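# Stow coiled earphones in chest drawer and close it

## Task

Place the coiled earphones inside the small chest's open drawer, then push the drawer closed, with the chest still standing upright at the end.

## Robot and tools

Robot: two seven-joint Franka FR3 arms, left_arm (base near y = +0.335 m) and right_arm (base near y = -0.433 m), each carrying a Robotiq 140 two-finger gripper. The left gripper's fingers are rigid. The right gripper's fingers can fold at a hinge: a part held near the palm may be dragged inward, squeezed harder than requested, or held loosely; grip with the outer quarter of the pads (near the fingertips) for a predictable squeeze. A right fingertip pushed end-first into a surface folds easily, which can hide contact and spoil the next grasp.

Frames: the scene frame has its origin on the table surface midway between the nominal bases, +x pointing out over the table, +z up, and left_arm on the +y side (image left/right may differ). Reported hand positions (metres) and quaternions (wxyz) are in this frame and can be off by a few centimetres. Motion offsets, however, are along each Hand target's own axes: the gripper's +z runs along the fingers, and its y axis is the opening/closing direction. end_effector_position is the point between the pads when closed; fingertips extend about 33 mm past it (9 mm when fully open).

Row layout (used by execute_actions and move): 18 numbers, each in [-1, 1], always for both arms: left dx, dy, dz, rx, ry, rz, left gripper position, force_limit, speed, then the same nine for the right arm. The six pose numbers are an offset, not a pose: they count from that arm's Hand target as it stood when the action or move began, along that target's axes. Scale: 1.0 = 0.6 m for dx/dy/dz and 180 degrees for the rotation vector rx/ry/rz. Six zeros re-request the current Hand target. Gripper numbers are absolute commands: position +1 = fully open (140 mm), about -0.8 = pads touching, -1 = close until blocked; force_limit -1 to +1 (roughly 14 N up to 58 N pad force at slow speed); speed -1 to +1 (about 30 to 250 mm/s). Faster closing grips much harder. To leave a gripper unchanged, repeat the numbers last sent for it; a 0 is itself a command.

Tools:
- execute_actions(actions, cameras): actions is a list of actions; each action is a table of at most 15 rows, one row per 1/30 s step; a short table repeats its last row to fill 15 steps. Every row of an action counts from the same start target, and the next action starts from the new target, so repeating an offset keeps moving. Images return only for an empty actions list or when cameras names them.
- move(target, speed, blend, blocking, cameras): target is one 18-number row or a list of up to 15 rows, all offsets from the same starting Hand targets (not chained). Straight-line paths, no obstacle avoidance; capped at 10 s. speed in m/s, 0.002 to 2, default 0.25 (one value or one per target). blend in metres rounds corners; 0 stops at each target. blocking=false returns early while the move continues. The result adds a move: line (done, off_target, moving, held, fault, plus limits such as paced or held).
- wait(seconds 0 to 10, cameras): lets the scene run holding commands.
- stop(cameras): brakes a running move; fingers keep going.
- zoom_image(camera, region [x0, y0, x1, y1] in pixels, at most 504 by 504) on cam_head_left, cam_head_right, cam_left_wrist or cam_right_wrist; images are 672x504.
- clear_fault(arm: left_arm or right_arm) after a reported torque or force fault.
- read_manual(section, default "licences"): licence text only.
- finished_scene(scene): ends the scene for good; give the current scene number.

Controller behaviour: each step the commanded pose is clipped to within 70 mm and 16 degrees of the measured gripper pose, so big offsets arrive over several actions. Hand target in results is the last commanded (clipped) pose; the gripper often rests a little short of it, and a later zero-offset command asks again. Large wrist turns can swing the elbow.

Reading results: object_status 0 moving, 1 blocked while opening, 2 blocked while closing (likely holding something), 3 reached the command or pads met. After closing with -1, confirm 2. position_measured is in counts: 3 open, about 75 = 100 mm, 139 = 60 mm, 200 = 20 mm, 230 pads touching. To tighten a grip, raise force_limit and nudge position (-1 to -0.98); to loosen, open and close slowly. Other lines: joint positions/torques, external joint torques, flange force along gripper axes (noisy, includes held weight), step readings, Tool commands, MOTOR HOT and fault lines.

Avoid: contact force of 85 N on an arm or anything it holds, or contact torque above the joint limits (85 N m for big joints, 11 N m for forearm roll and wrist joints); either stops the arm until clear_fault. Joint range ends and excess joint speed also fault. Never let the grippers, wrist cameras or housings meet, and never close one gripper on the other. Do not drop or toss the earphones, slam the drawer, hit the chest or table hard, knock anything off the table, or squeeze hard on a part still resting on a surface. Long stretched holds and pushing into unreachable poses overheat motors and cause an enforced pause. Loose objects may occasionally be nudged by outside forces.

Each tool is called after "Emit:" in YAML: its name, and indented under it one key for each argument.

## Session

Emit:
execute_actions:
  actions: []

Scene clock: 0.00 s.
left_arm: end_effector_position=(+0.3983, +0.0507, +0.3462) position_measured=3 object_status=3 end_effector_quat_wxyz=(-0.054, -0.597, +0.799, +0.051) | right_arm: end_effector_position=(+0.7342, -0.0287, +0.3017) position_measured=3 object_status=3 end_effector_quat_wxyz=(-0.273, +0.824, -0.433, +0.242)
Joint positions: left_arm=[-0.616 -0.174 0.007 -1.953 -0.069 1.647 -0.315] | right_arm=[0.64 0.287 -0.13 -1.873 -0.327 2.885 0.218]
Joint velocities: within noise
Joint torques (N m): no reading
External joint torques (N m): no reading
Flange force (N): no reading
Hand target: left_arm +0.3983, +0.0507, +0.3462; -0.054, -0.597, +0.799, +0.051 | right_arm +0.7342, -0.0287, +0.3017; -0.273, +0.824, -0.433, +0.242
Tool commands: left_gripper/position=+1.0 left_gripper/force_limit=+1.0 left_gripper/speed=+1.0 right_gripper/position=+1.0 right_gripper/force_limit=+1.0 right_gripper/speed=+1.0

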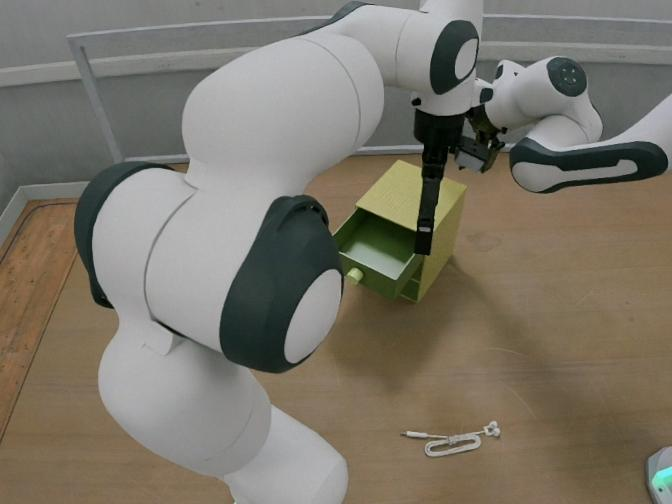

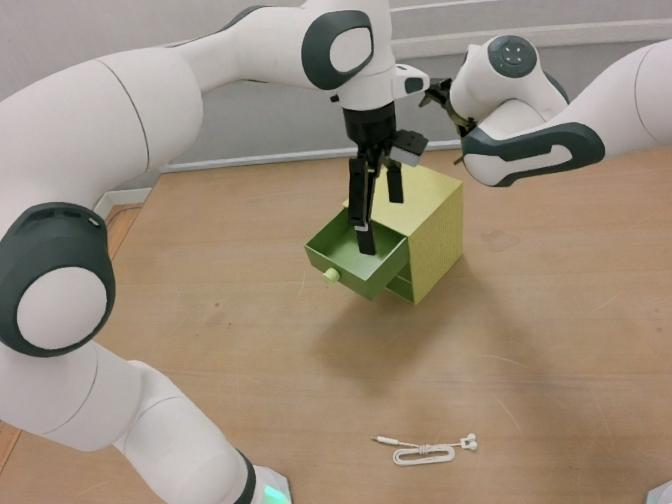

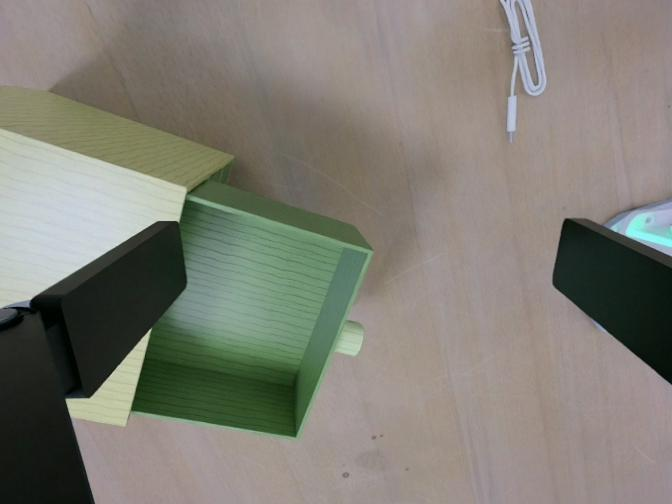

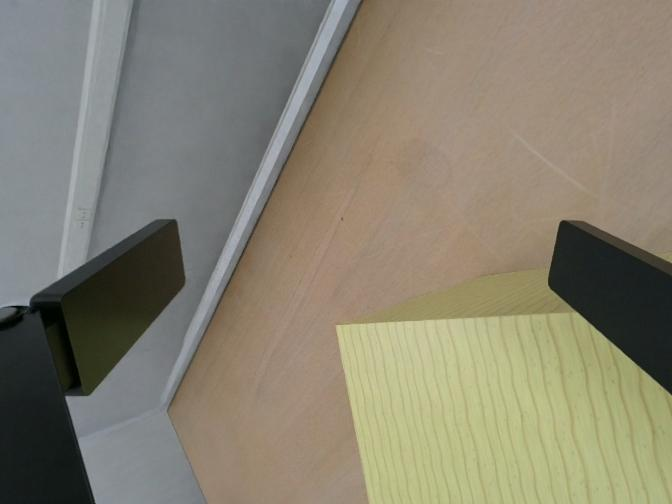

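Emit:
move:
  target: [0.19,0.389,0.273,0.0475,-0.0013,-0.0914,0.3,-1,-1,0,0,0,0,0,0,1,1,1]
  cameras: ["all"]

Scene clock: 22.57 s.
left_arm: end_effector_position=(+0.1209, +0.0107, +0.2209) position_measured=91 object_status=3 end_effector_quat_wxyz=(-0.001, +0.704, -0.710, -0.001) | right_arm: end_effector_position=(+0.7342, -0.0287, +0.3017) position_measured=3 object_status=3 end_effector_quat_wxyz=(-0.273, +0.824, -0.433, +0.242)
Joint positions: left_arm=[-0.676 -0.777 -0.571 -2.696 -0.421 1.968 -0.926] | right_arm=[0.64 0.287 -0.13 -1.873 -0.327 2.885 0.218]
Joint velocities: left_arm=[-0.001 0 0 -0.002 -0.001 0 -0.005] | right_arm=[within noise]
Joint torques (N m): left_arm=[0.71 -4.88 8.39 21.57 0.32 2.78 -0.36] | right_arm=[0.24 -41.04 -0.83 25.13 1.25 3.24 -0.04]
External joint torques (N m): left_arm=[0.76 -1.08 0.07 -0.95 -0.43 0.16 -0.36] | right_arm=[0.09 0.56 -0.13 0.68 0.13 -0.17 0.02]
Flange force (N): left_arm=[-4.6 2.0 1.3] | right_arm=[-0.4 -3.7 2.8]
Hand target: left_arm +0.1208, +0.0102, +0.2210; +0.000, +0.707, -0.707, +0.000 | right_arm +0.7342, -0.0287, +0.3017; -0.273, +0.824, -0.433, +0.242
Off the commanded pose: left_arm 0.001 m, 1 deg | right_arm 0.000 m, 0 deg.
move: done

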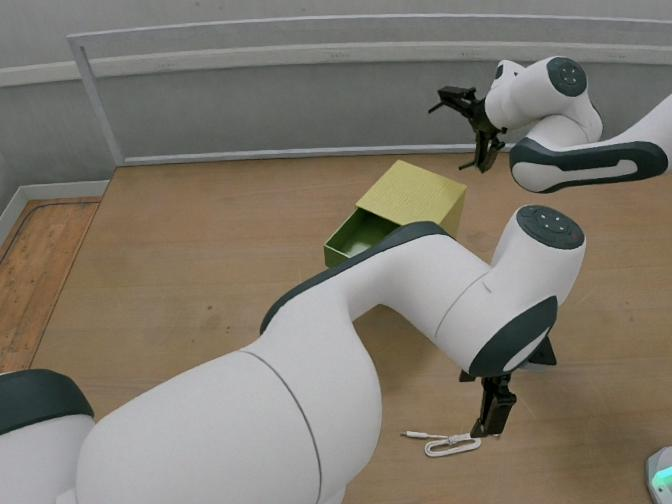

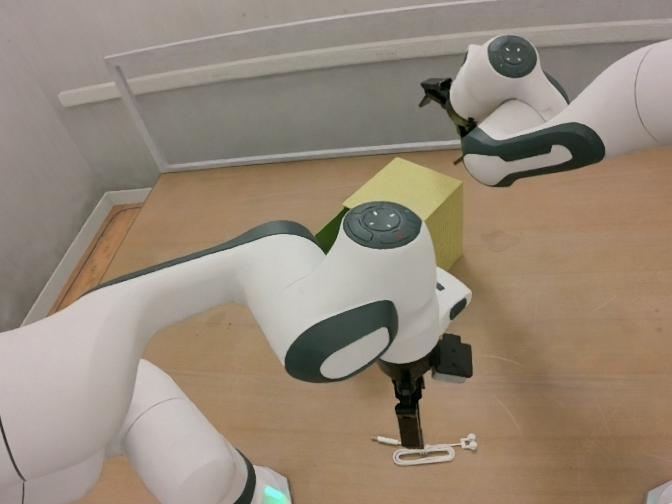

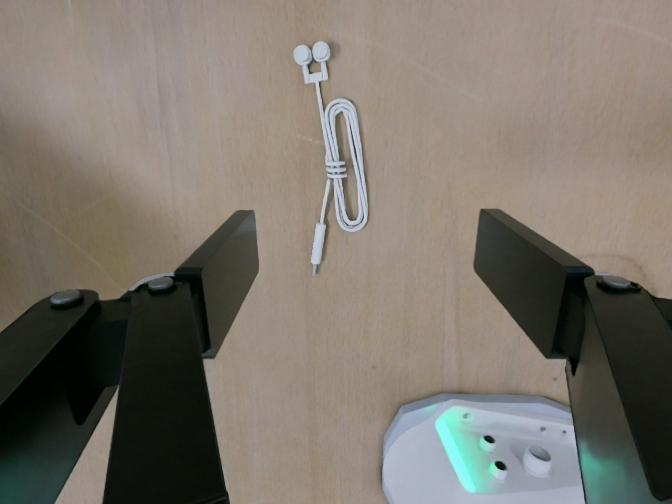

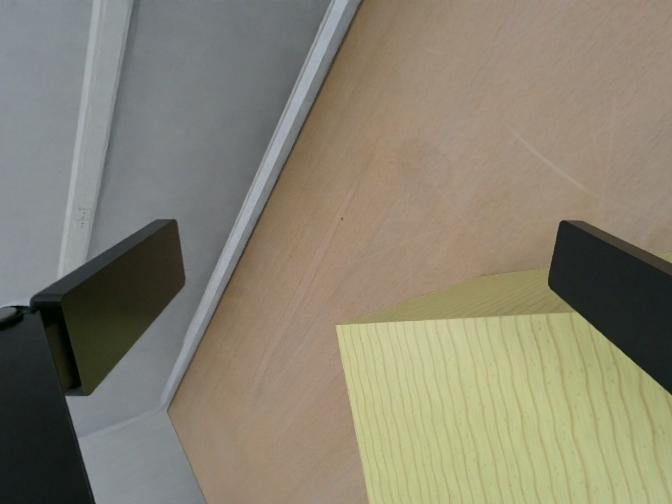

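Emit:
move:
  target:
    - [0,-0.004,0.2,0,0,0,0.05,-1,-1,0,0,0,0,0,0,1,1,1]
    - [0,-0.004,0.3115,0,0,0,-1,-1,-1,0,0,0,0,0,0,1,1,1]
  speed: [0.2,0.08]
  cameras: ["cam_left_wrist","cam_head_right"]

Scene clock: 35.33 s.
left_arm: end_effector_position=(+0.1227, +0.0122, +0.0335) position_measured=216 object_status=0 end_effector_quat_wxyz=(-0.001, +0.705, -0.709, -0.002) | right_arm: end_effector_position=(+0.7342, -0.0287, +0.3017) position_measured=3 object_status=3 end_effector_quat_wxyz=(-0.273, +0.824, -0.433, +0.242)
Joint positions: left_arm=[-0.511 -0.276 -0.906 -2.902 -0.497 2.673 -0.944] | right_arm=[0.64 0.287 -0.13 -1.873 -0.327 2.885 0.218]
Joint torques (N m): left_arm=[0.71 -10.12 4.17 15.01 0.33 2.94 -0.28] | right_arm=[0.27 -41.03 -0.87 25.09 1.27 3.22 -0.03]
External joint torques (N m): left_arm=[0.67 -0.26 0.05 -0.6 -0.03 0.31 -0.28] | right_arm=[0.16 0.66 -0.13 0.57 0.14 -0.2 0.03]
Flange force (N): left_arm=[0.7 -0.8 2.9] | right_arm=[-0.6 -3.4 2.8]
Hand target: left_arm +0.1233, +0.0103, +0.0341; +0.000, +0.707, -0.707, +0.000 | right_arm +0.7342, -0.0287, +0.3017; -0.273, +0.824, -0.433, +0.242
Off the commanded pose: left_arm 0.002 m, 0 deg | right_arm 0.000 m, 0 deg.
move: done
Images, in order (width x height): cam_head_right 672x504, cam_left_wrist 672x504.

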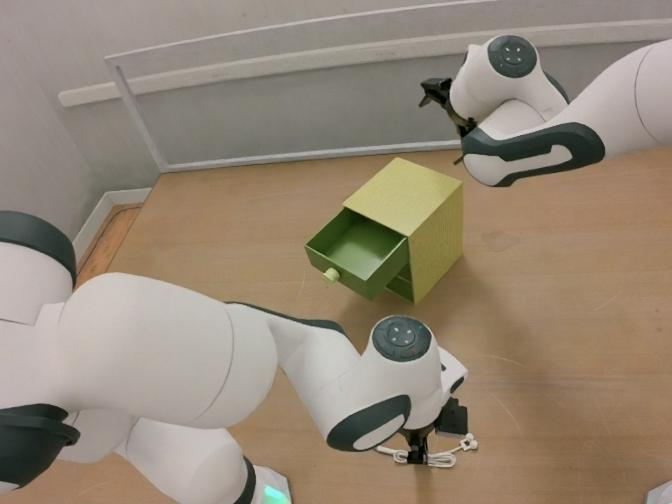

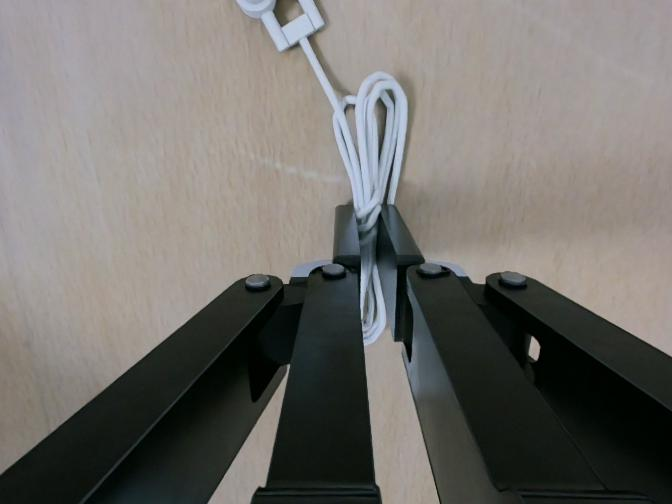

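Emit:
move:
  target:
    - [0,0,-0.4,0,0,0,-1,-1,-1,0,0,0,0,0,0,1,1,1]
    - [-0.2417,-0.603,-0.493,0,0,0.197,-1,-1,-1,0,0,0,0,0,0,1,1,1]
  blend: 0.06
  cameras: ["all"]

Scene clock: 56.47 s.
left_arm: end_effector_position=(+0.4857, +0.1556, +0.3302) position_measured=216 object_status=2 end_effector_quat_wxyz=(+0.002, -0.461, +0.887, +0.000) | right_arm: end_effector_position=(+0.7342, -0.0287, +0.3017) position_measured=3 object_status=3 end_effector_quat_wxyz=(-0.273, +0.824, -0.433, +0.242)
Joint positions: left_arm=[-0.699 -0.24 0.293 -2.071 0.075 1.844 0.176] | right_arm=[0.64 0.287 -0.13 -1.873 -0.327 2.885 0.218]
Joint velocities: left_arm=[-0.001 0.001 -0.001 -0.001 0.001 0.001 0.005] | right_arm=[within noise]
Joint torques (N m): left_arm=[-0.08 -22.32 -1.83 24.09 0.35 2.5 0.12] | right_arm=[0.22 -41.01 -0.83 25.08 1.27 3.26 -0.02]
External joint torques (N m): left_arm=[-0.1 0.42 0.51 -0.69 -0.38 -0.07 0.12] | right_arm=[-0.12 0.45 -0.29 0.68 0.15 -0.15 0.04]
Flange force (N): left_arm=[-0.5 0.3 1.6] | right_arm=[-0.1 -3.4 2.6]
Hand target: left_arm +0.4849, +0.1551, +0.3302; +0.000, -0.458, +0.889, +0.000 | right_arm +0.7342, -0.0287, +0.3017; -0.273, +0.824, -0.433, +0.242
Off the commanded pose: left_arm 0.001 m, 0 deg | right_arm 0.000 m, 0 deg.
move: done

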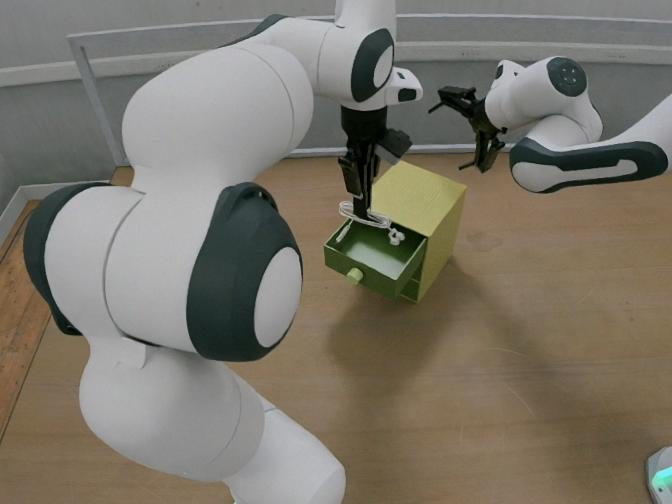

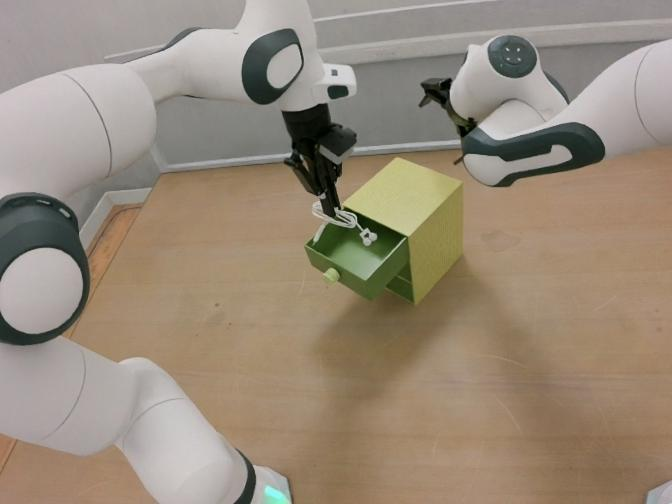

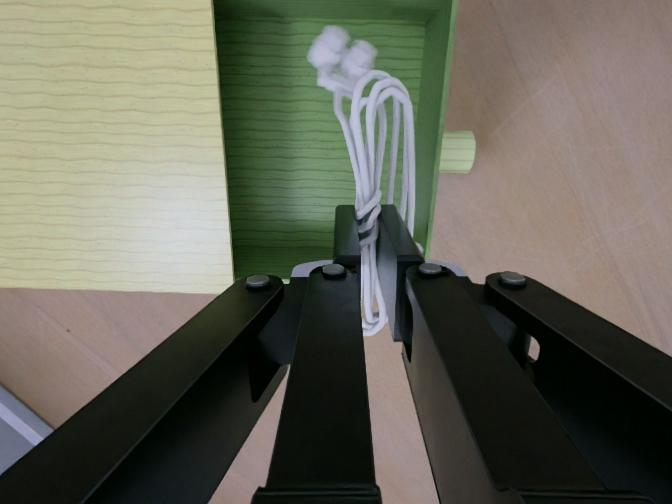

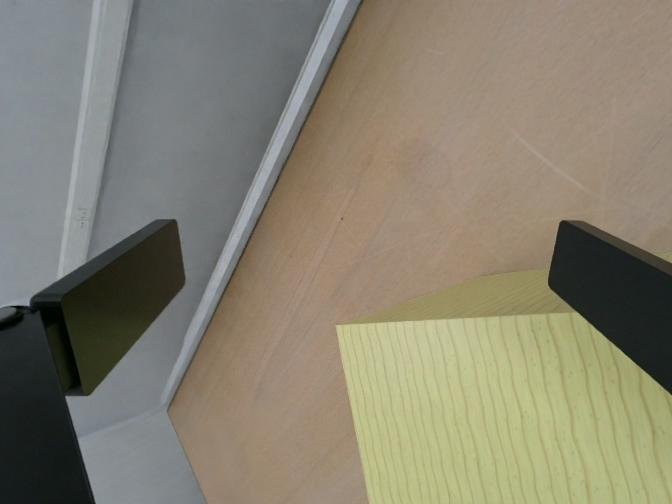

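Emit:
move:
  target:
    - [0.022,-0.02,0.1,0,0,0.01,-1,-1,-1,0,0,0,0,0,0,1,1,1]
    - [0.022,-0.02,0.2,0,0,0.01,-1,-1,-1,0,0,0,0,0,0,1,1,1]
  speed: 0.12
  cameras: ["all"]

Scene clock: 67.20 s.
left_arm: end_effector_position=(+0.4869, +0.1381, +0.2111) position_measured=216 object_status=2 end_effector_quat_wxyz=(+0.001, -0.446, +0.895, +0.002) | right_arm: end_effector_position=(+0.7342, -0.0287, +0.3017) position_measured=3 object_status=3 end_effector_quat_wxyz=(-0.273, +0.824, -0.433, +0.242)
Joint positions: left_arm=[-0.716 -0.129 0.301 -2.269 0.05 2.144 0.201] | right_arm=[0.64 0.287 -0.13 -1.873 -0.327 2.885 0.218]
Joint velocities: left_arm=[0 0 0.001 -0.001 0.001 0.003 0.002] | right_arm=[within noise]
Joint torques (N m): left_arm=[0.29 -25.53 -0.71 22.44 0.13 2.85 0] | right_arm=[0.25 -41 -0.88 25.12 1.26 3.24 -0.04]
External joint torques (N m): left_arm=[0.16 0.17 0.42 -1.38 -0.5 0.3 0] | right_arm=[0.06 0.5 -0.21 0.69 0.14 -0.17 0.03]
Flange force (N): left_arm=[0.3 3.5 3.2] | right_arm=[-0.4 -3.6 2.6]
Hand target: left_arm +0.4871, +0.1375, +0.2102; +0.000, -0.444, +0.896, +0.000 | right_arm +0.7342, -0.0287, +0.3017; -0.273, +0.824, -0.433, +0.242
Off the commanded pose: left_arm 0.001 m, 0 deg | right_arm 0.000 m, 0 deg.
move: done

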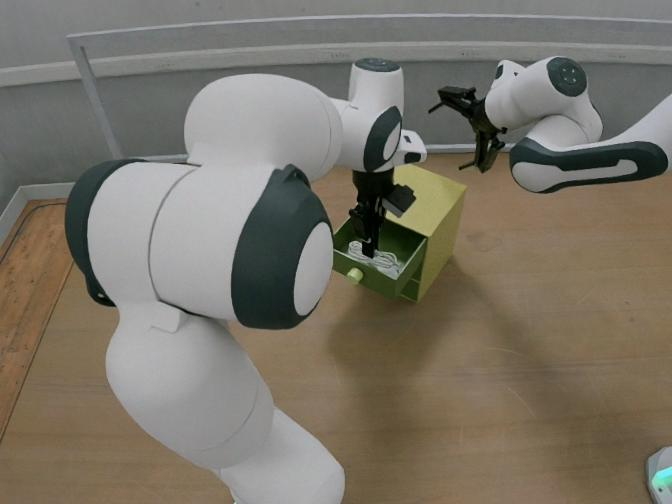

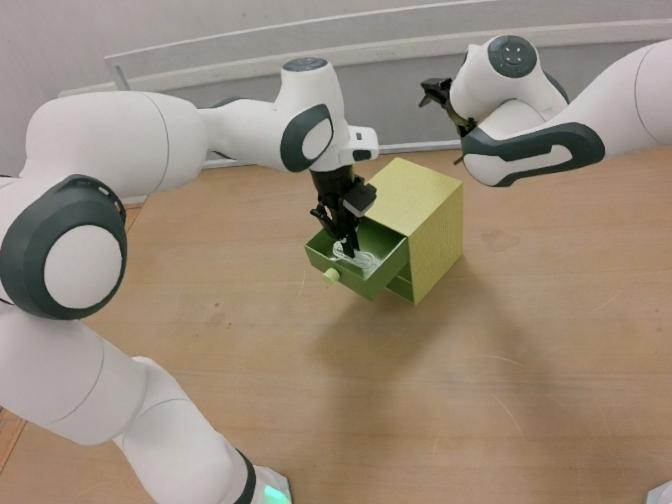

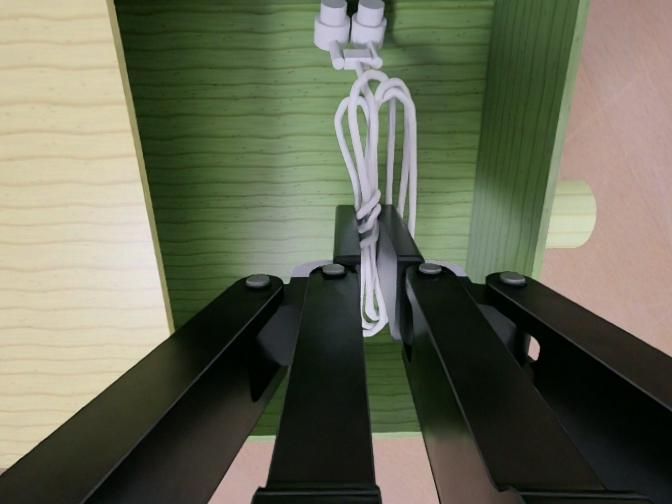

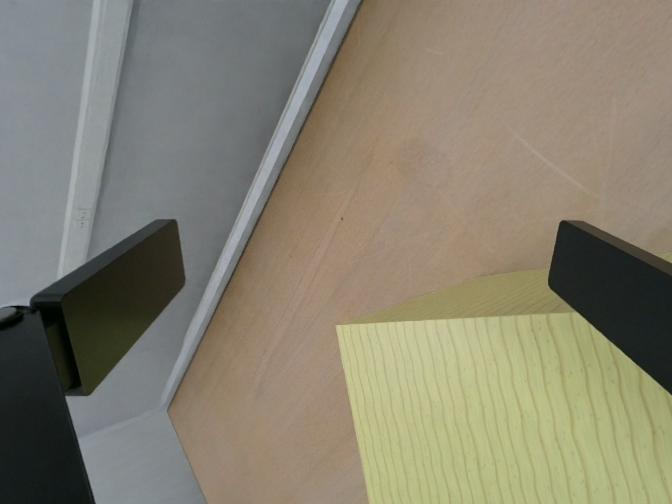

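Emit:
move:
  target: [-0.005,0,0.04,0,0,0,-1,-1,-1,0,0,0,0,0,0,1,1,1]
  speed: 0.05
  cameras: ["cam_left_wrist","cam_head_right"]

Scene clock: 79.87 s.
left_arm: end_effector_position=(+0.4888, +0.1400, +0.1874) position_measured=216 object_status=2 end_effector_quat_wxyz=(+0.001, -0.446, +0.895, +0.001) | right_arm: end_effector_position=(+0.7342, -0.0287, +0.3017) position_measured=3 object_status=3 end_effector_quat_wxyz=(-0.273, +0.824, -0.433, +0.242)
Joint positions: left_arm=[-0.716 -0.097 0.31 -2.299 0.04 2.206 0.213] | right_arm=[0.64 0.287 -0.13 -1.873 -0.327 2.885 0.218]
Joint velocities: left_arm=[0 0 -0.001 -0.001 0 0.004 0.004] | right_arm=[within noise]
Joint torques (N m): left_arm=[0.37 -25.87 -0.32 21.84 0.15 2.68 0.15] | right_arm=[0.2 -40.99 -0.81 25.15 1.27 3.25 -0.08]
External joint torques (N m): left_arm=[0.34 0.22 0.61 -1.43 -0.45 0.14 0.15] | right_arm=[0.25 0.66 0.07 0.64 0.12 -0.16 -0.02]
Flange force (N): left_arm=[-0.3 3.6 2.9] | right_arm=[-0.4 -3.8 2.9]
Hand target: left_arm +0.4890, +0.1399, +0.1862; +0.000, -0.444, +0.896, +0.000 | right_arm +0.7342, -0.0287, +0.3017; -0.273, +0.824, -0.433, +0.242
Off the commanded pose: left_arm 0.001 m, 0 deg | right_arm 0.000 m, 0 deg.
move: done
Images, in order (width x height): cam_head_right 672x504, cam_left_wrist 672x504.

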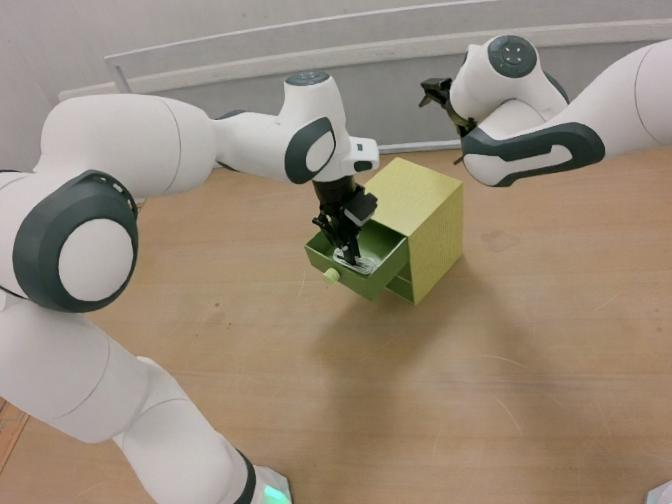

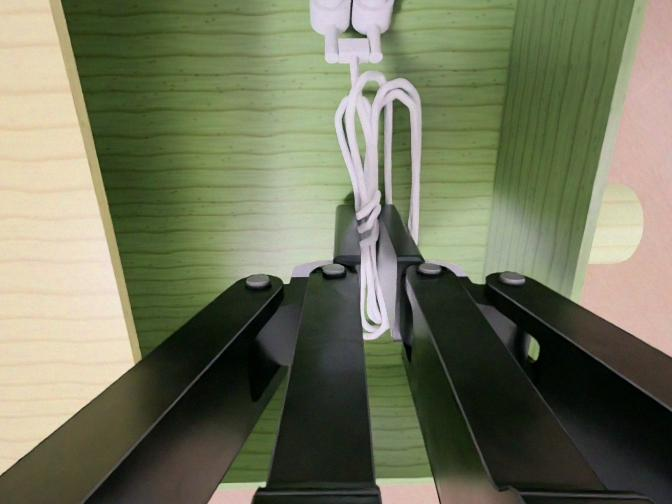

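Emit:
move:
  target: [-0.008,0,0.018,0,0,0,-0.4,-1,-1,0,0,0,0,0,0,1,1,1]
  speed: 0.04

Emit:
wait:
  seconds: 0.5
  cameras: ["cam_left_wrist","cam_head_right"]

Scene clock: 84.87 s.
left_arm: end_effector_position=(+0.4910, +0.1453, +0.1811) position_measured=179 object_status=0 end_effector_quat_wxyz=(+0.000, -0.446, +0.895, +0.001) | right_arm: end_effector_position=(+0.7342, -0.0287, +0.3017) position_measured=3 object_status=3 end_effector_quat_wxyz=(-0.273, +0.824, -0.433, +0.242)
Joint positions: left_arm=[-0.714 -0.088 0.321 -2.306 0.036 2.222 0.228] | right_arm=[0.64 0.287 -0.13 -1.873 -0.327 2.885 0.218]
Joint velocities: left_arm=[0 0 0 -0.001 -0.001 0.002 0.006] | right_arm=[within noise]
Joint torques (N m): left_arm=[-0.57 -20.49 -1.03 20.23 -0.06 4.95 -0.04] | right_arm=[0.18 -41 -0.84 25.1 1.27 3.24 -0.05]
External joint torques (N m): left_arm=[-0.72 5.81 -0.29 -3 -0.66 2.39 -0.04] | right_arm=[0.12 0.51 -0.05 0.67 0.14 -0.16 0.01]
Flange force (N): left_arm=[-0.6 -7.5 18.6] | right_arm=[-0.3 -3.6 2.6]
Hand target: left_arm +0.4919, +0.1437, +0.1754; +0.000, -0.444, +0.896, +0.000 | right_arm +0.7342, -0.0287, +0.3017; -0.273, +0.824, -0.433, +0.242
Off the commanded pose: left_arm 0.006 m, 0 deg | right_arm 0.000 m, 0 deg.
move: off_target (left_arm)

Scene clock: 85.37 s.
left_arm: end_effector_position=(+0.4912, +0.1453, +0.1811) position_measured=179 object_status=3 end_effector_quat_wxyz=(+0.000, -0.446, +0.895, +0.001) | right_arm: end_effector_position=(+0.7342, -0.0287, +0.3017) position_measured=3 object_status=3 end_effector_quat_wxyz=(-0.273, +0.824, -0.433, +0.242)
Joint positions: left_arm=[-0.714 -0.088 0.321 -2.307 0.036 2.222 0.229] | right_arm=[0.64 0.287 -0.13 -1.873 -0.327 2.885 0.218]
Joint torques (N m): left_arm=[-0.62 -20.46 -1.02 20.14 -0.07 4.86 0.01] | right_arm=[0.2 -41.02 -0.87 25.12 1.28 3.25 -0.06]
External joint torques (N m): left_arm=[-0.76 5.79 -0.28 -3.01 -0.66 2.32 0.01] | right_arm=[-0.03 0.69 -0.23 0.6 0.15 -0.18 0]
Flange force (N): left_arm=[-0.6 -7.5 18.4] | right_arm=[-0.1 -3.6 3.0]
Hand target: left_arm +0.4919, +0.1437, +0.1754; +0.000, -0.444, +0.896, +0.000 | right_arm +0.7342, -0.0287, +0.3017; -0.273, +0.824, -0.433, +0.242
Tool commands: left_gripper/position=-0.4 left_gripper/force_limit=-1.0 left_gripper/speed=-1.0 right_gripper/position=+1.0 right_gripper/force_limit=+1.0 right_gripper/speed=+1.0
Off the commanded pose: left_arm 0.006 m, 0 deg | right_arm 0.000 m, 0 deg.
wait: 0.50 s; at rest by 0.17 s
Images, in order (width x height): cam_head_right 672x504, cam_left_wrist 672x504.

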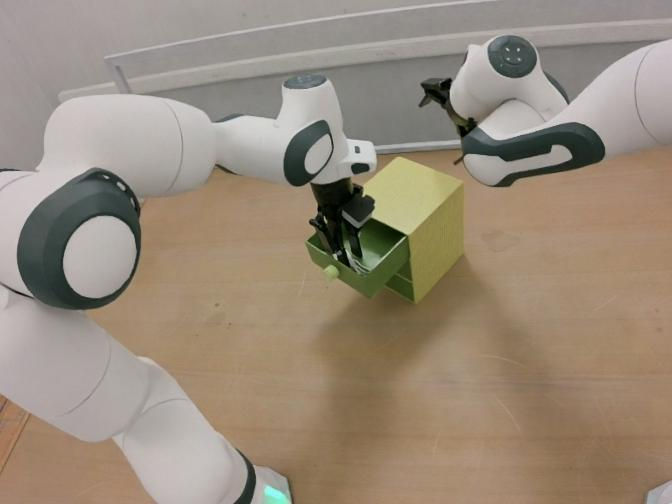

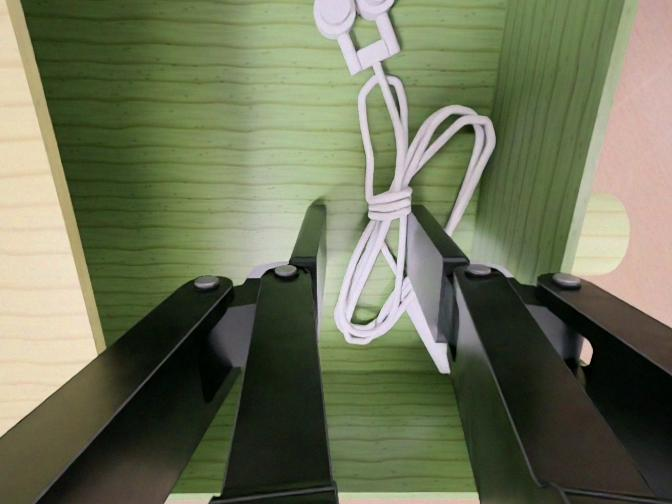

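Emit:
move:
  target:
    - [0,0,-0.2,0,0,0,-0.4,-1,-1,0,0,0,0,0,0,1,1,1]
    - [0.031,0.227,-0.2,0,0,0,-1,-1,0,0,0,0,0,0,0,1,1,1]
    - [0.031,0.227,-0.038,0,0,0,-1,-1,0,0,0,0,0,0,0,1,1,1]
  speed: [0.1,0.2,0.15]
  cameras: ["all"]

Scene clock: 106.13 s.
left_arm: end_effector_position=(+0.3714, +0.2110, +0.1990) position_measured=233 object_status=3 end_effector_quat_wxyz=(-0.001, -0.443, +0.897, +0.000) | right_arm: end_effector_position=(+0.7342, -0.0287, +0.3017) position_measured=3 object_status=3 end_effector_quat_wxyz=(-0.273, +0.824, -0.433, +0.242)
Joint positions: left_arm=[-0.622 -0.554 0.269 -2.685 0.165 2.139 0.17] | right_arm=[0.64 0.287 -0.13 -1.873 -0.327 2.885 0.218]
Joint velocities: left_arm=[-0.001 0 0.001 0.001 -0.001 0.004 0.001] | right_arm=[within noise]
Joint torques (N m): left_arm=[0.83 -10.99 -3.86 22.3 0.78 2.96 -0.22] | right_arm=[0.19 -41 -0.82 25.12 1.26 3.24 -0.07]
External joint torques (N m): left_arm=[0.76 0.5 -0.18 -1.28 0.15 0.42 -0.22] | right_arm=[-0.07 0.65 -0.21 0.59 0.14 -0.19 0]
Flange force (N): left_arm=[0.5 1.9 4.1] | right_arm=[0.0 -3.6 2.9]
Hand target: left_arm +0.3722, +0.2114, +0.1982; +0.000, -0.444, +0.896, +0.000 | right_arm +0.7342, -0.0287, +0.3017; -0.273, +0.824, -0.433, +0.242
Off the commanded pose: left_arm 0.001 m, 0 deg | right_arm 0.000 m, 0 deg.
move: done

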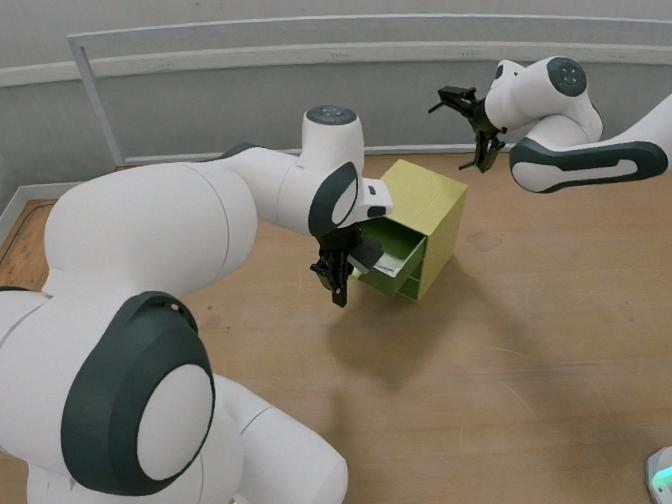

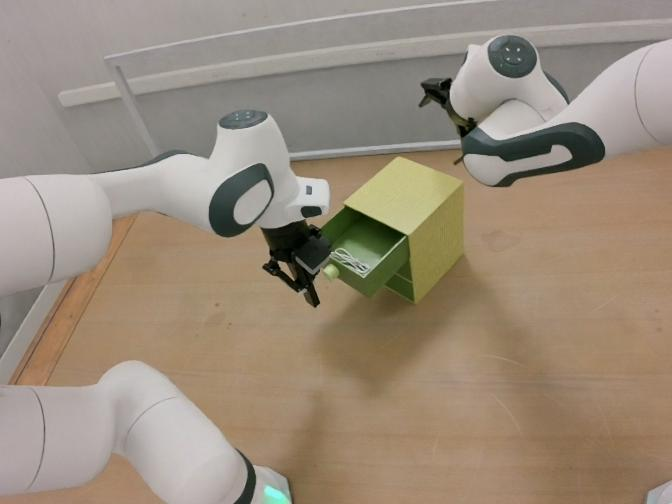

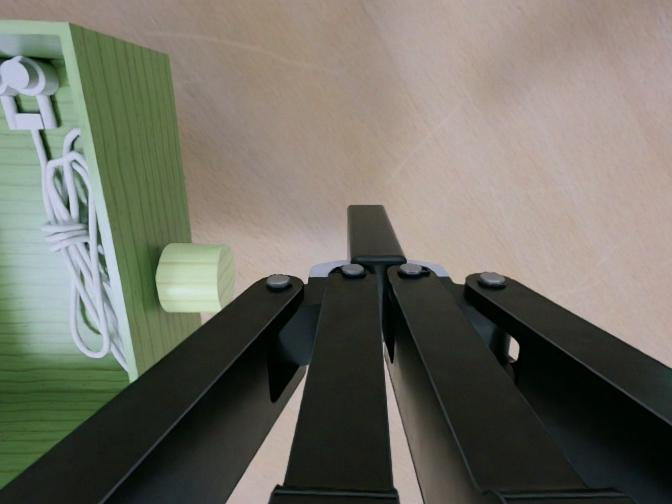

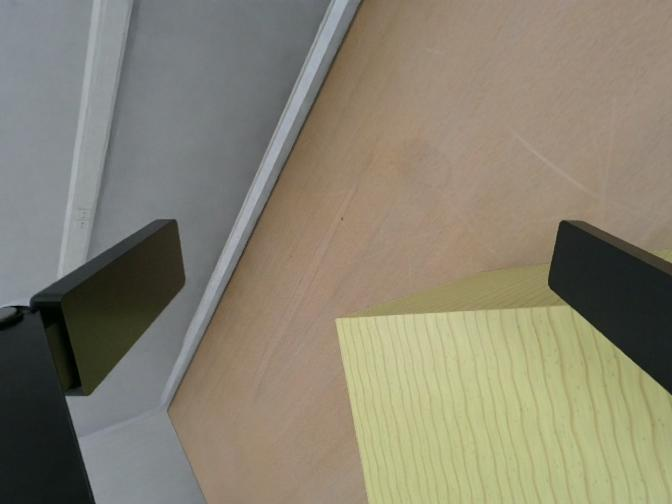

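Emit:
move:
  target:
    - [-0.028,0,0,0,0,0,-1,-1,0,0,0,0,0,0,0,1,1,1]
    - [-0.028,-0.18,0,0,0,0,-1,-1,0,0,0,0,0,0,0,1,1,1]
  speed: [0.1,0.06]
  blend: 0.005
  cameras: ["cam_left_wrist","cam_head_right"]

Scene clock: 117.37 s.
left_arm: end_effector_position=(+0.4663, +0.1610, +0.1973) position_measured=233 object_status=3 end_effector_quat_wxyz=(+0.000, -0.446, +0.895, +0.003) | right_arm: end_effector_position=(+0.7342, -0.0287, +0.3017) position_measured=3 object_status=3 end_effector_quat_wxyz=(-0.273, +0.824, -0.433, +0.242)
Joint positions: left_arm=[-0.705 -0.195 0.316 -2.373 0.078 2.181 0.205] | right_arm=[0.64 0.287 -0.13 -1.873 -0.327 2.885 0.218]
Joint velocities: left_arm=[-0.001 0.001 0.002 0.002 -0.003 0 0.005] | right_arm=[within noise]
Joint torques (N m): left_arm=[-0.06 -22.86 -1.2 23.25 0.14 3.02 0.09] | right_arm=[0.18 -41.06 -0.83 25.13 1.28 3.25 -0.08]
External joint torques (N m): left_arm=[-0.24 0.19 0.52 -0.26 -0.47 0.47 0.09] | right_arm=[-0.01 0.63 -0.16 0.61 0.15 -0.17 -0.02]
Flange force (N): left_arm=[-0.5 -0.4 2.2] | right_arm=[0.0 -3.6 2.9]
Hand target: left_arm +0.4683, +0.1594, +0.1982; +0.000, -0.444, +0.896, +0.000 | right_arm +0.7342, -0.0287, +0.3017; -0.273, +0.824, -0.433, +0.242
Off the commanded pose: left_arm 0.003 m, 0 deg | right_arm 0.000 m, 0 deg.
move: done
Images, in order (width x height): cam_head_right 672x504, cam_left_wrist 672x504.

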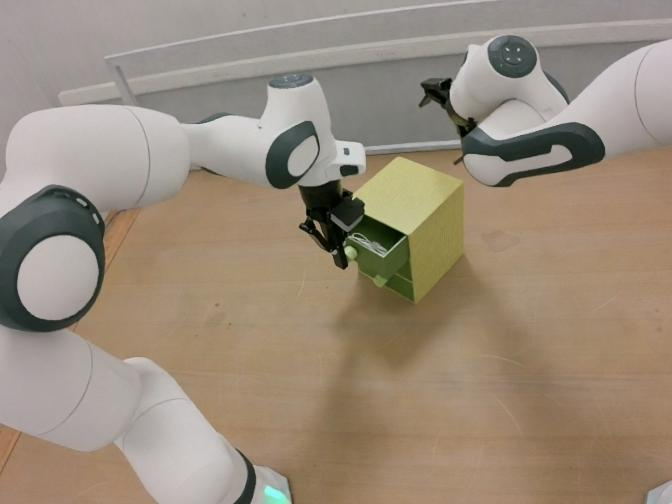

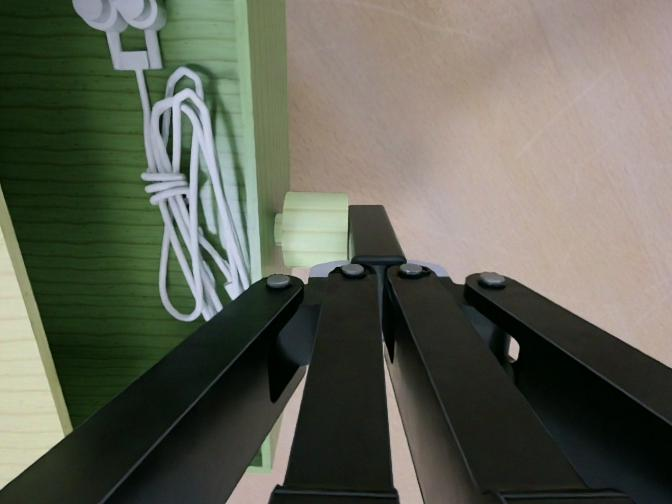

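Emit:
move:
  target: [0,-0.1,0,0,0,0,-1,-1,0,0,0,0,0,0,0,1,1,1]
  speed: 0.06
  cameras: ["cam_left_wrist","cam_head_right"]

Scene clock: 121.47 s.
left_arm: end_effector_position=(+0.5167, +0.1243, +0.1980) position_measured=233 object_status=3 end_effector_quat_wxyz=(+0.002, -0.447, +0.894, +0.000) | right_arm: end_effector_position=(+0.7342, -0.0287, +0.3017) position_measured=3 object_status=3 end_effector_quat_wxyz=(-0.273, +0.824, -0.433, +0.242)
Joint positions: left_arm=[-0.725 -0.017 0.316 -2.181 0.01 2.168 0.226] | right_arm=[0.64 0.287 -0.13 -1.873 -0.327 2.885 0.218]
Joint velocities: left_arm=[0 0 0 0.001 -0.001 -0.003 0.005] | right_arm=[within noise]
Joint torques (N m): left_arm=[0.22 -29.13 -0.07 23.19 0.13 2.69 -0.02] | right_arm=[0.22 -41.01 -0.82 25.09 1.27 3.24 -0.06]
External joint torques (N m): left_arm=[0.2 0.07 0.09 -0.45 -0.49 0.14 -0.02] | right_arm=[-0.13 0.58 -0.3 0.61 0.15 -0.18 0]
Flange force (N): left_arm=[0.0 0.9 1.3] | right_arm=[0.1 -3.5 2.8]
Hand target: left_arm +0.5161, +0.1230, +0.1982; +0.000, -0.444, +0.896, +0.000 | right_arm +0.7342, -0.0287, +0.3017; -0.273, +0.824, -0.433, +0.242
Off the commanded pose: left_arm 0.001 m, 0 deg | right_arm 0.000 m, 0 deg.
move: done
Images, in order (width x height): cam_head_right 672x504, cam_left_wrist 672x504.

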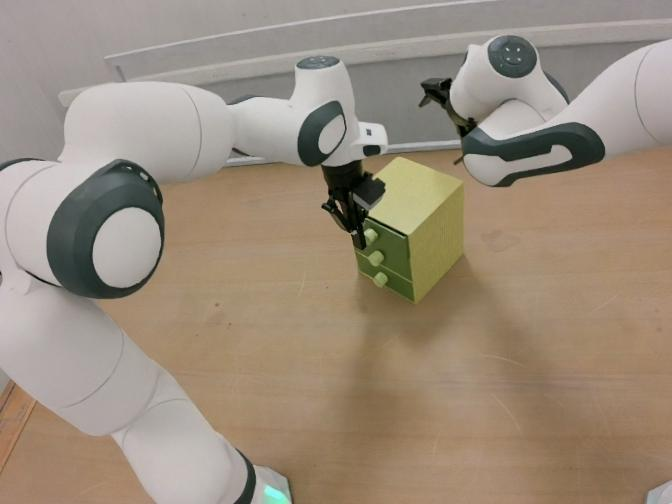

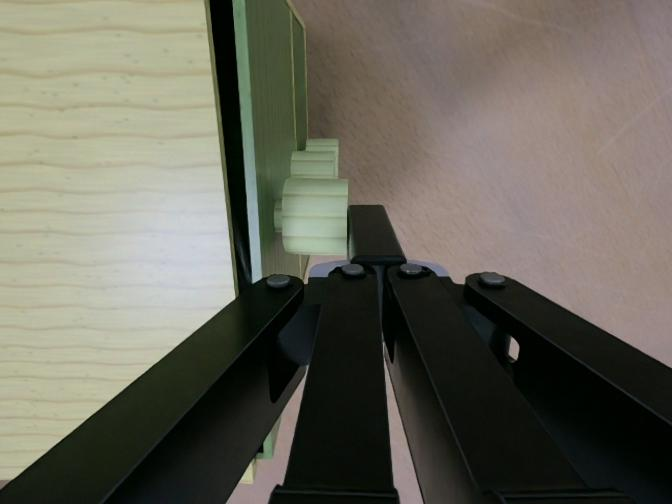

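Emit:
move:
  target: [0,-0.014,0,0,0,0,-1,-1,0,0,0,0,0,0,0,1,1,1]
  speed: 0.03
  cameras: ["cam_left_wrist","cam_head_right"]

Scene clock: 124.80 s.
left_arm: end_effector_position=(+0.5226, +0.1196, +0.1978) position_measured=233 object_status=3 end_effector_quat_wxyz=(+0.001, -0.447, +0.895, +0.001) | right_arm: end_effector_position=(+0.7342, -0.0287, +0.3017) position_measured=3 object_status=3 end_effector_quat_wxyz=(-0.273, +0.824, -0.433, +0.242)
Joint positions: left_arm=[-0.726 0.007 0.315 -2.153 0.001 2.16 0.231] | right_arm=[0.64 0.287 -0.13 -1.873 -0.327 2.885 0.218]
Joint velocities: left_arm=[-0.001 0.002 0.001 0.001 -0.001 -0.003 0.002] | right_arm=[within noise]
Joint torques (N m): left_arm=[0.29 -29.16 0.1 23.25 0.17 2.99 -0.04] | right_arm=[0.23 -41.05 -0.87 25.1 1.28 3.25 0]
External joint torques (N m): left_arm=[0.25 0.73 -0.02 -0.34 -0.45 0.46 -0.04] | right_arm=[0.15 0.5 -0.1 0.65 0.15 -0.16 0.06]
Flange force (N): left_arm=[-0.4 -1.1 2.7] | right_arm=[-0.5 -3.4 2.6]
Hand target: left_arm +0.5228, +0.1180, +0.1982; +0.000, -0.444, +0.896, +0.000 | right_arm +0.7342, -0.0287, +0.3017; -0.273, +0.824, -0.433, +0.242
Off the commanded pose: left_arm 0.002 m, 0 deg | right_arm 0.000 m, 0 deg.
move: done
Images, in order (width x height): cam_head_right 672x504, cam_left_wrist 672x504.

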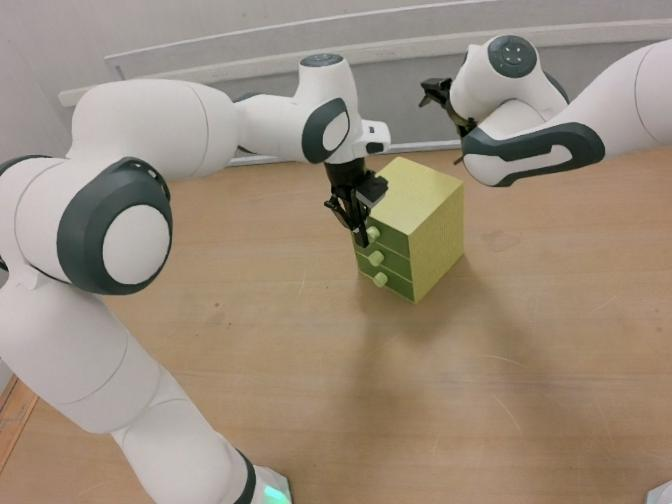

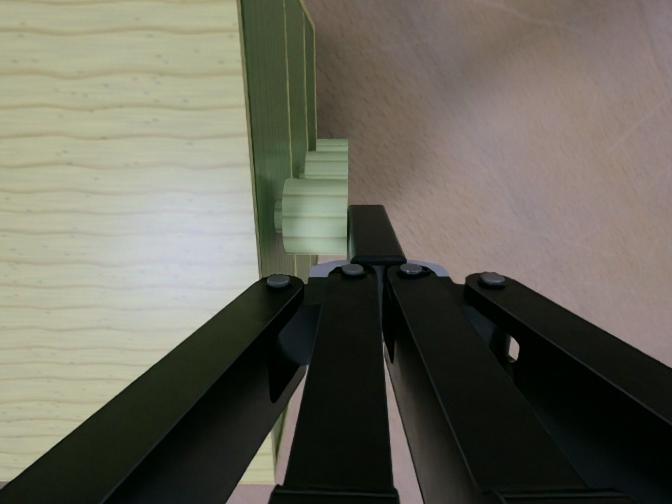

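Emit:
move:
  target: [0,-0.007,0,0,0,0,-1,-1,0,0,0,0,0,0,0,1,1,1]
  speed: 0.02

Emit:
move:
  target: [0,0.1,0,0,0,0,-1,-1,0,0,0,0,0,0,0,1,1,1]
  speed: 0.12
  cameras: ["cam_left_wrist","cam_head_right"]

Scene clock: 129.30 s.
left_arm: end_effector_position=(+0.5232, +0.1189, +0.1979) position_measured=233 object_status=3 end_effector_quat_wxyz=(-0.001, -0.446, +0.895, +0.004) | right_arm: end_effector_position=(+0.7342, -0.0287, +0.3017) position_measured=3 object_status=3 end_effector_quat_wxyz=(-0.273, +0.824, -0.433, +0.242)
Joint positions: left_arm=[-0.726 0.017 0.314 -2.139 -0.002 2.147 0.234] | right_arm=[0.64 0.287 -0.13 -1.873 -0.327 2.885 0.218]
Joint velocities: left_arm=[-0.001 0.001 0.001 0.002 0 -0.003 0.001] | right_arm=[within noise]
Joint torques (N m): left_arm=[-0.52 -28.66 -0.43 24.14 -0.23 4.67 -0.05] | right_arm=[0.23 -41.05 -0.81 25.07 1.27 3.24 -0.06]
External joint torques (N m): left_arm=[-0.63 1.63 -0.72 0.51 -0.85 2.15 -0.06] | right_arm=[-0.23 0.62 -0.36 0.53 0.16 -0.2 0.01]
Flange force (N): left_arm=[-0.1 -6.2 6.8] | right_arm=[0.2 -3.3 2.7]
Hand target: left_arm +0.5261, +0.1154, +0.1982; +0.000, -0.444, +0.896, +0.000 | right_arm +0.7342, -0.0287, +0.3017; -0.273, +0.824, -0.433, +0.242
Off the commanded pose: left_arm 0.005 m, 1 deg | right_arm 0.000 m, 0 deg.
move: off_target (left_arm)

Scene clock: 130.33 s.
left_arm: end_effector_position=(+0.4773, +0.1515, +0.1977) position_measured=233 object_status=3 end_effector_quat_wxyz=(-0.002, -0.442, +0.897, +0.001) | right_arm: end_effector_position=(+0.7342, -0.0287, +0.3017) position_measured=3 object_status=3 end_effector_quat_wxyz=(-0.273, +0.824, -0.433, +0.242)
Joint positions: left_arm=[-0.711 -0.154 0.317 -2.33 0.056 2.179 0.223] | right_arm=[0.64 0.287 -0.13 -1.873 -0.327 2.885 0.218]
Joint velocities: left_arm=[0.001 -0.002 -0.001 -0.002 0.003 0.003 -0.006] | right_arm=[within noise]
Joint torques (N m): left_arm=[0.71 -25.43 -1.78 22.03 1.06 2.86 -0.35] | right_arm=[0.23 -40.94 -0.84 25.1 1.27 3.25 -0.08]
External joint torques (N m): left_arm=[0.64 -1 -0.33 -1.51 0.45 0.31 -0.35] | right_arm=[0.21 0.55 -0.02 0.68 0.13 -0.15 -0.02]
Flange force (N): left_arm=[2.7 8.6 1.3] | right_arm=[-0.4 -3.7 2.7]
Hand target: left_arm +0.4784, +0.1517, +0.1982; +0.000, -0.444, +0.896, +0.000 | right_arm +0.7342, -0.0287, +0.3017; -0.273, +0.824, -0.433, +0.242
Off the commanded pose: left_arm 0.001 m, 0 deg | right_arm 0.000 m, 0 deg.
move: done
Images, in order (width x height): cam_head_right 672x504, cam_left_wrist 672x504.

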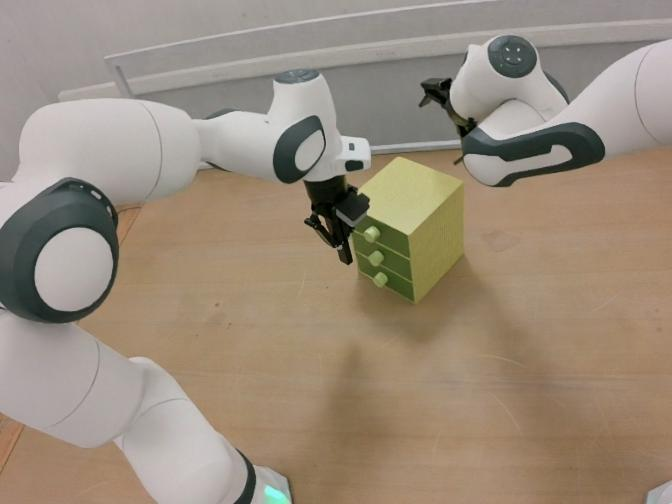

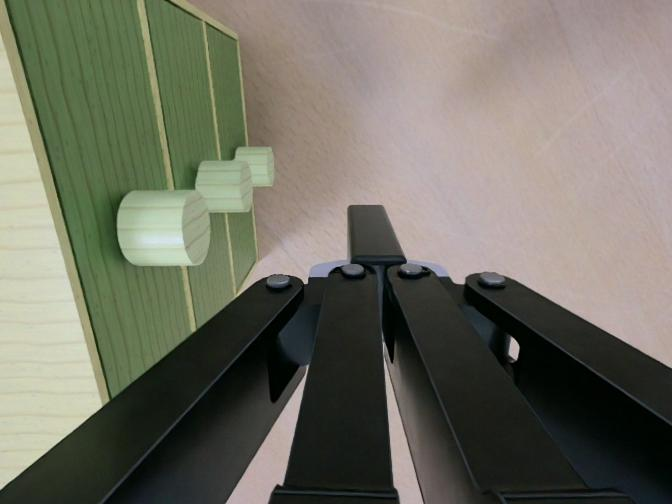

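Emit:
finished_scene:
  scene: 2

The scene is finished: the task was done.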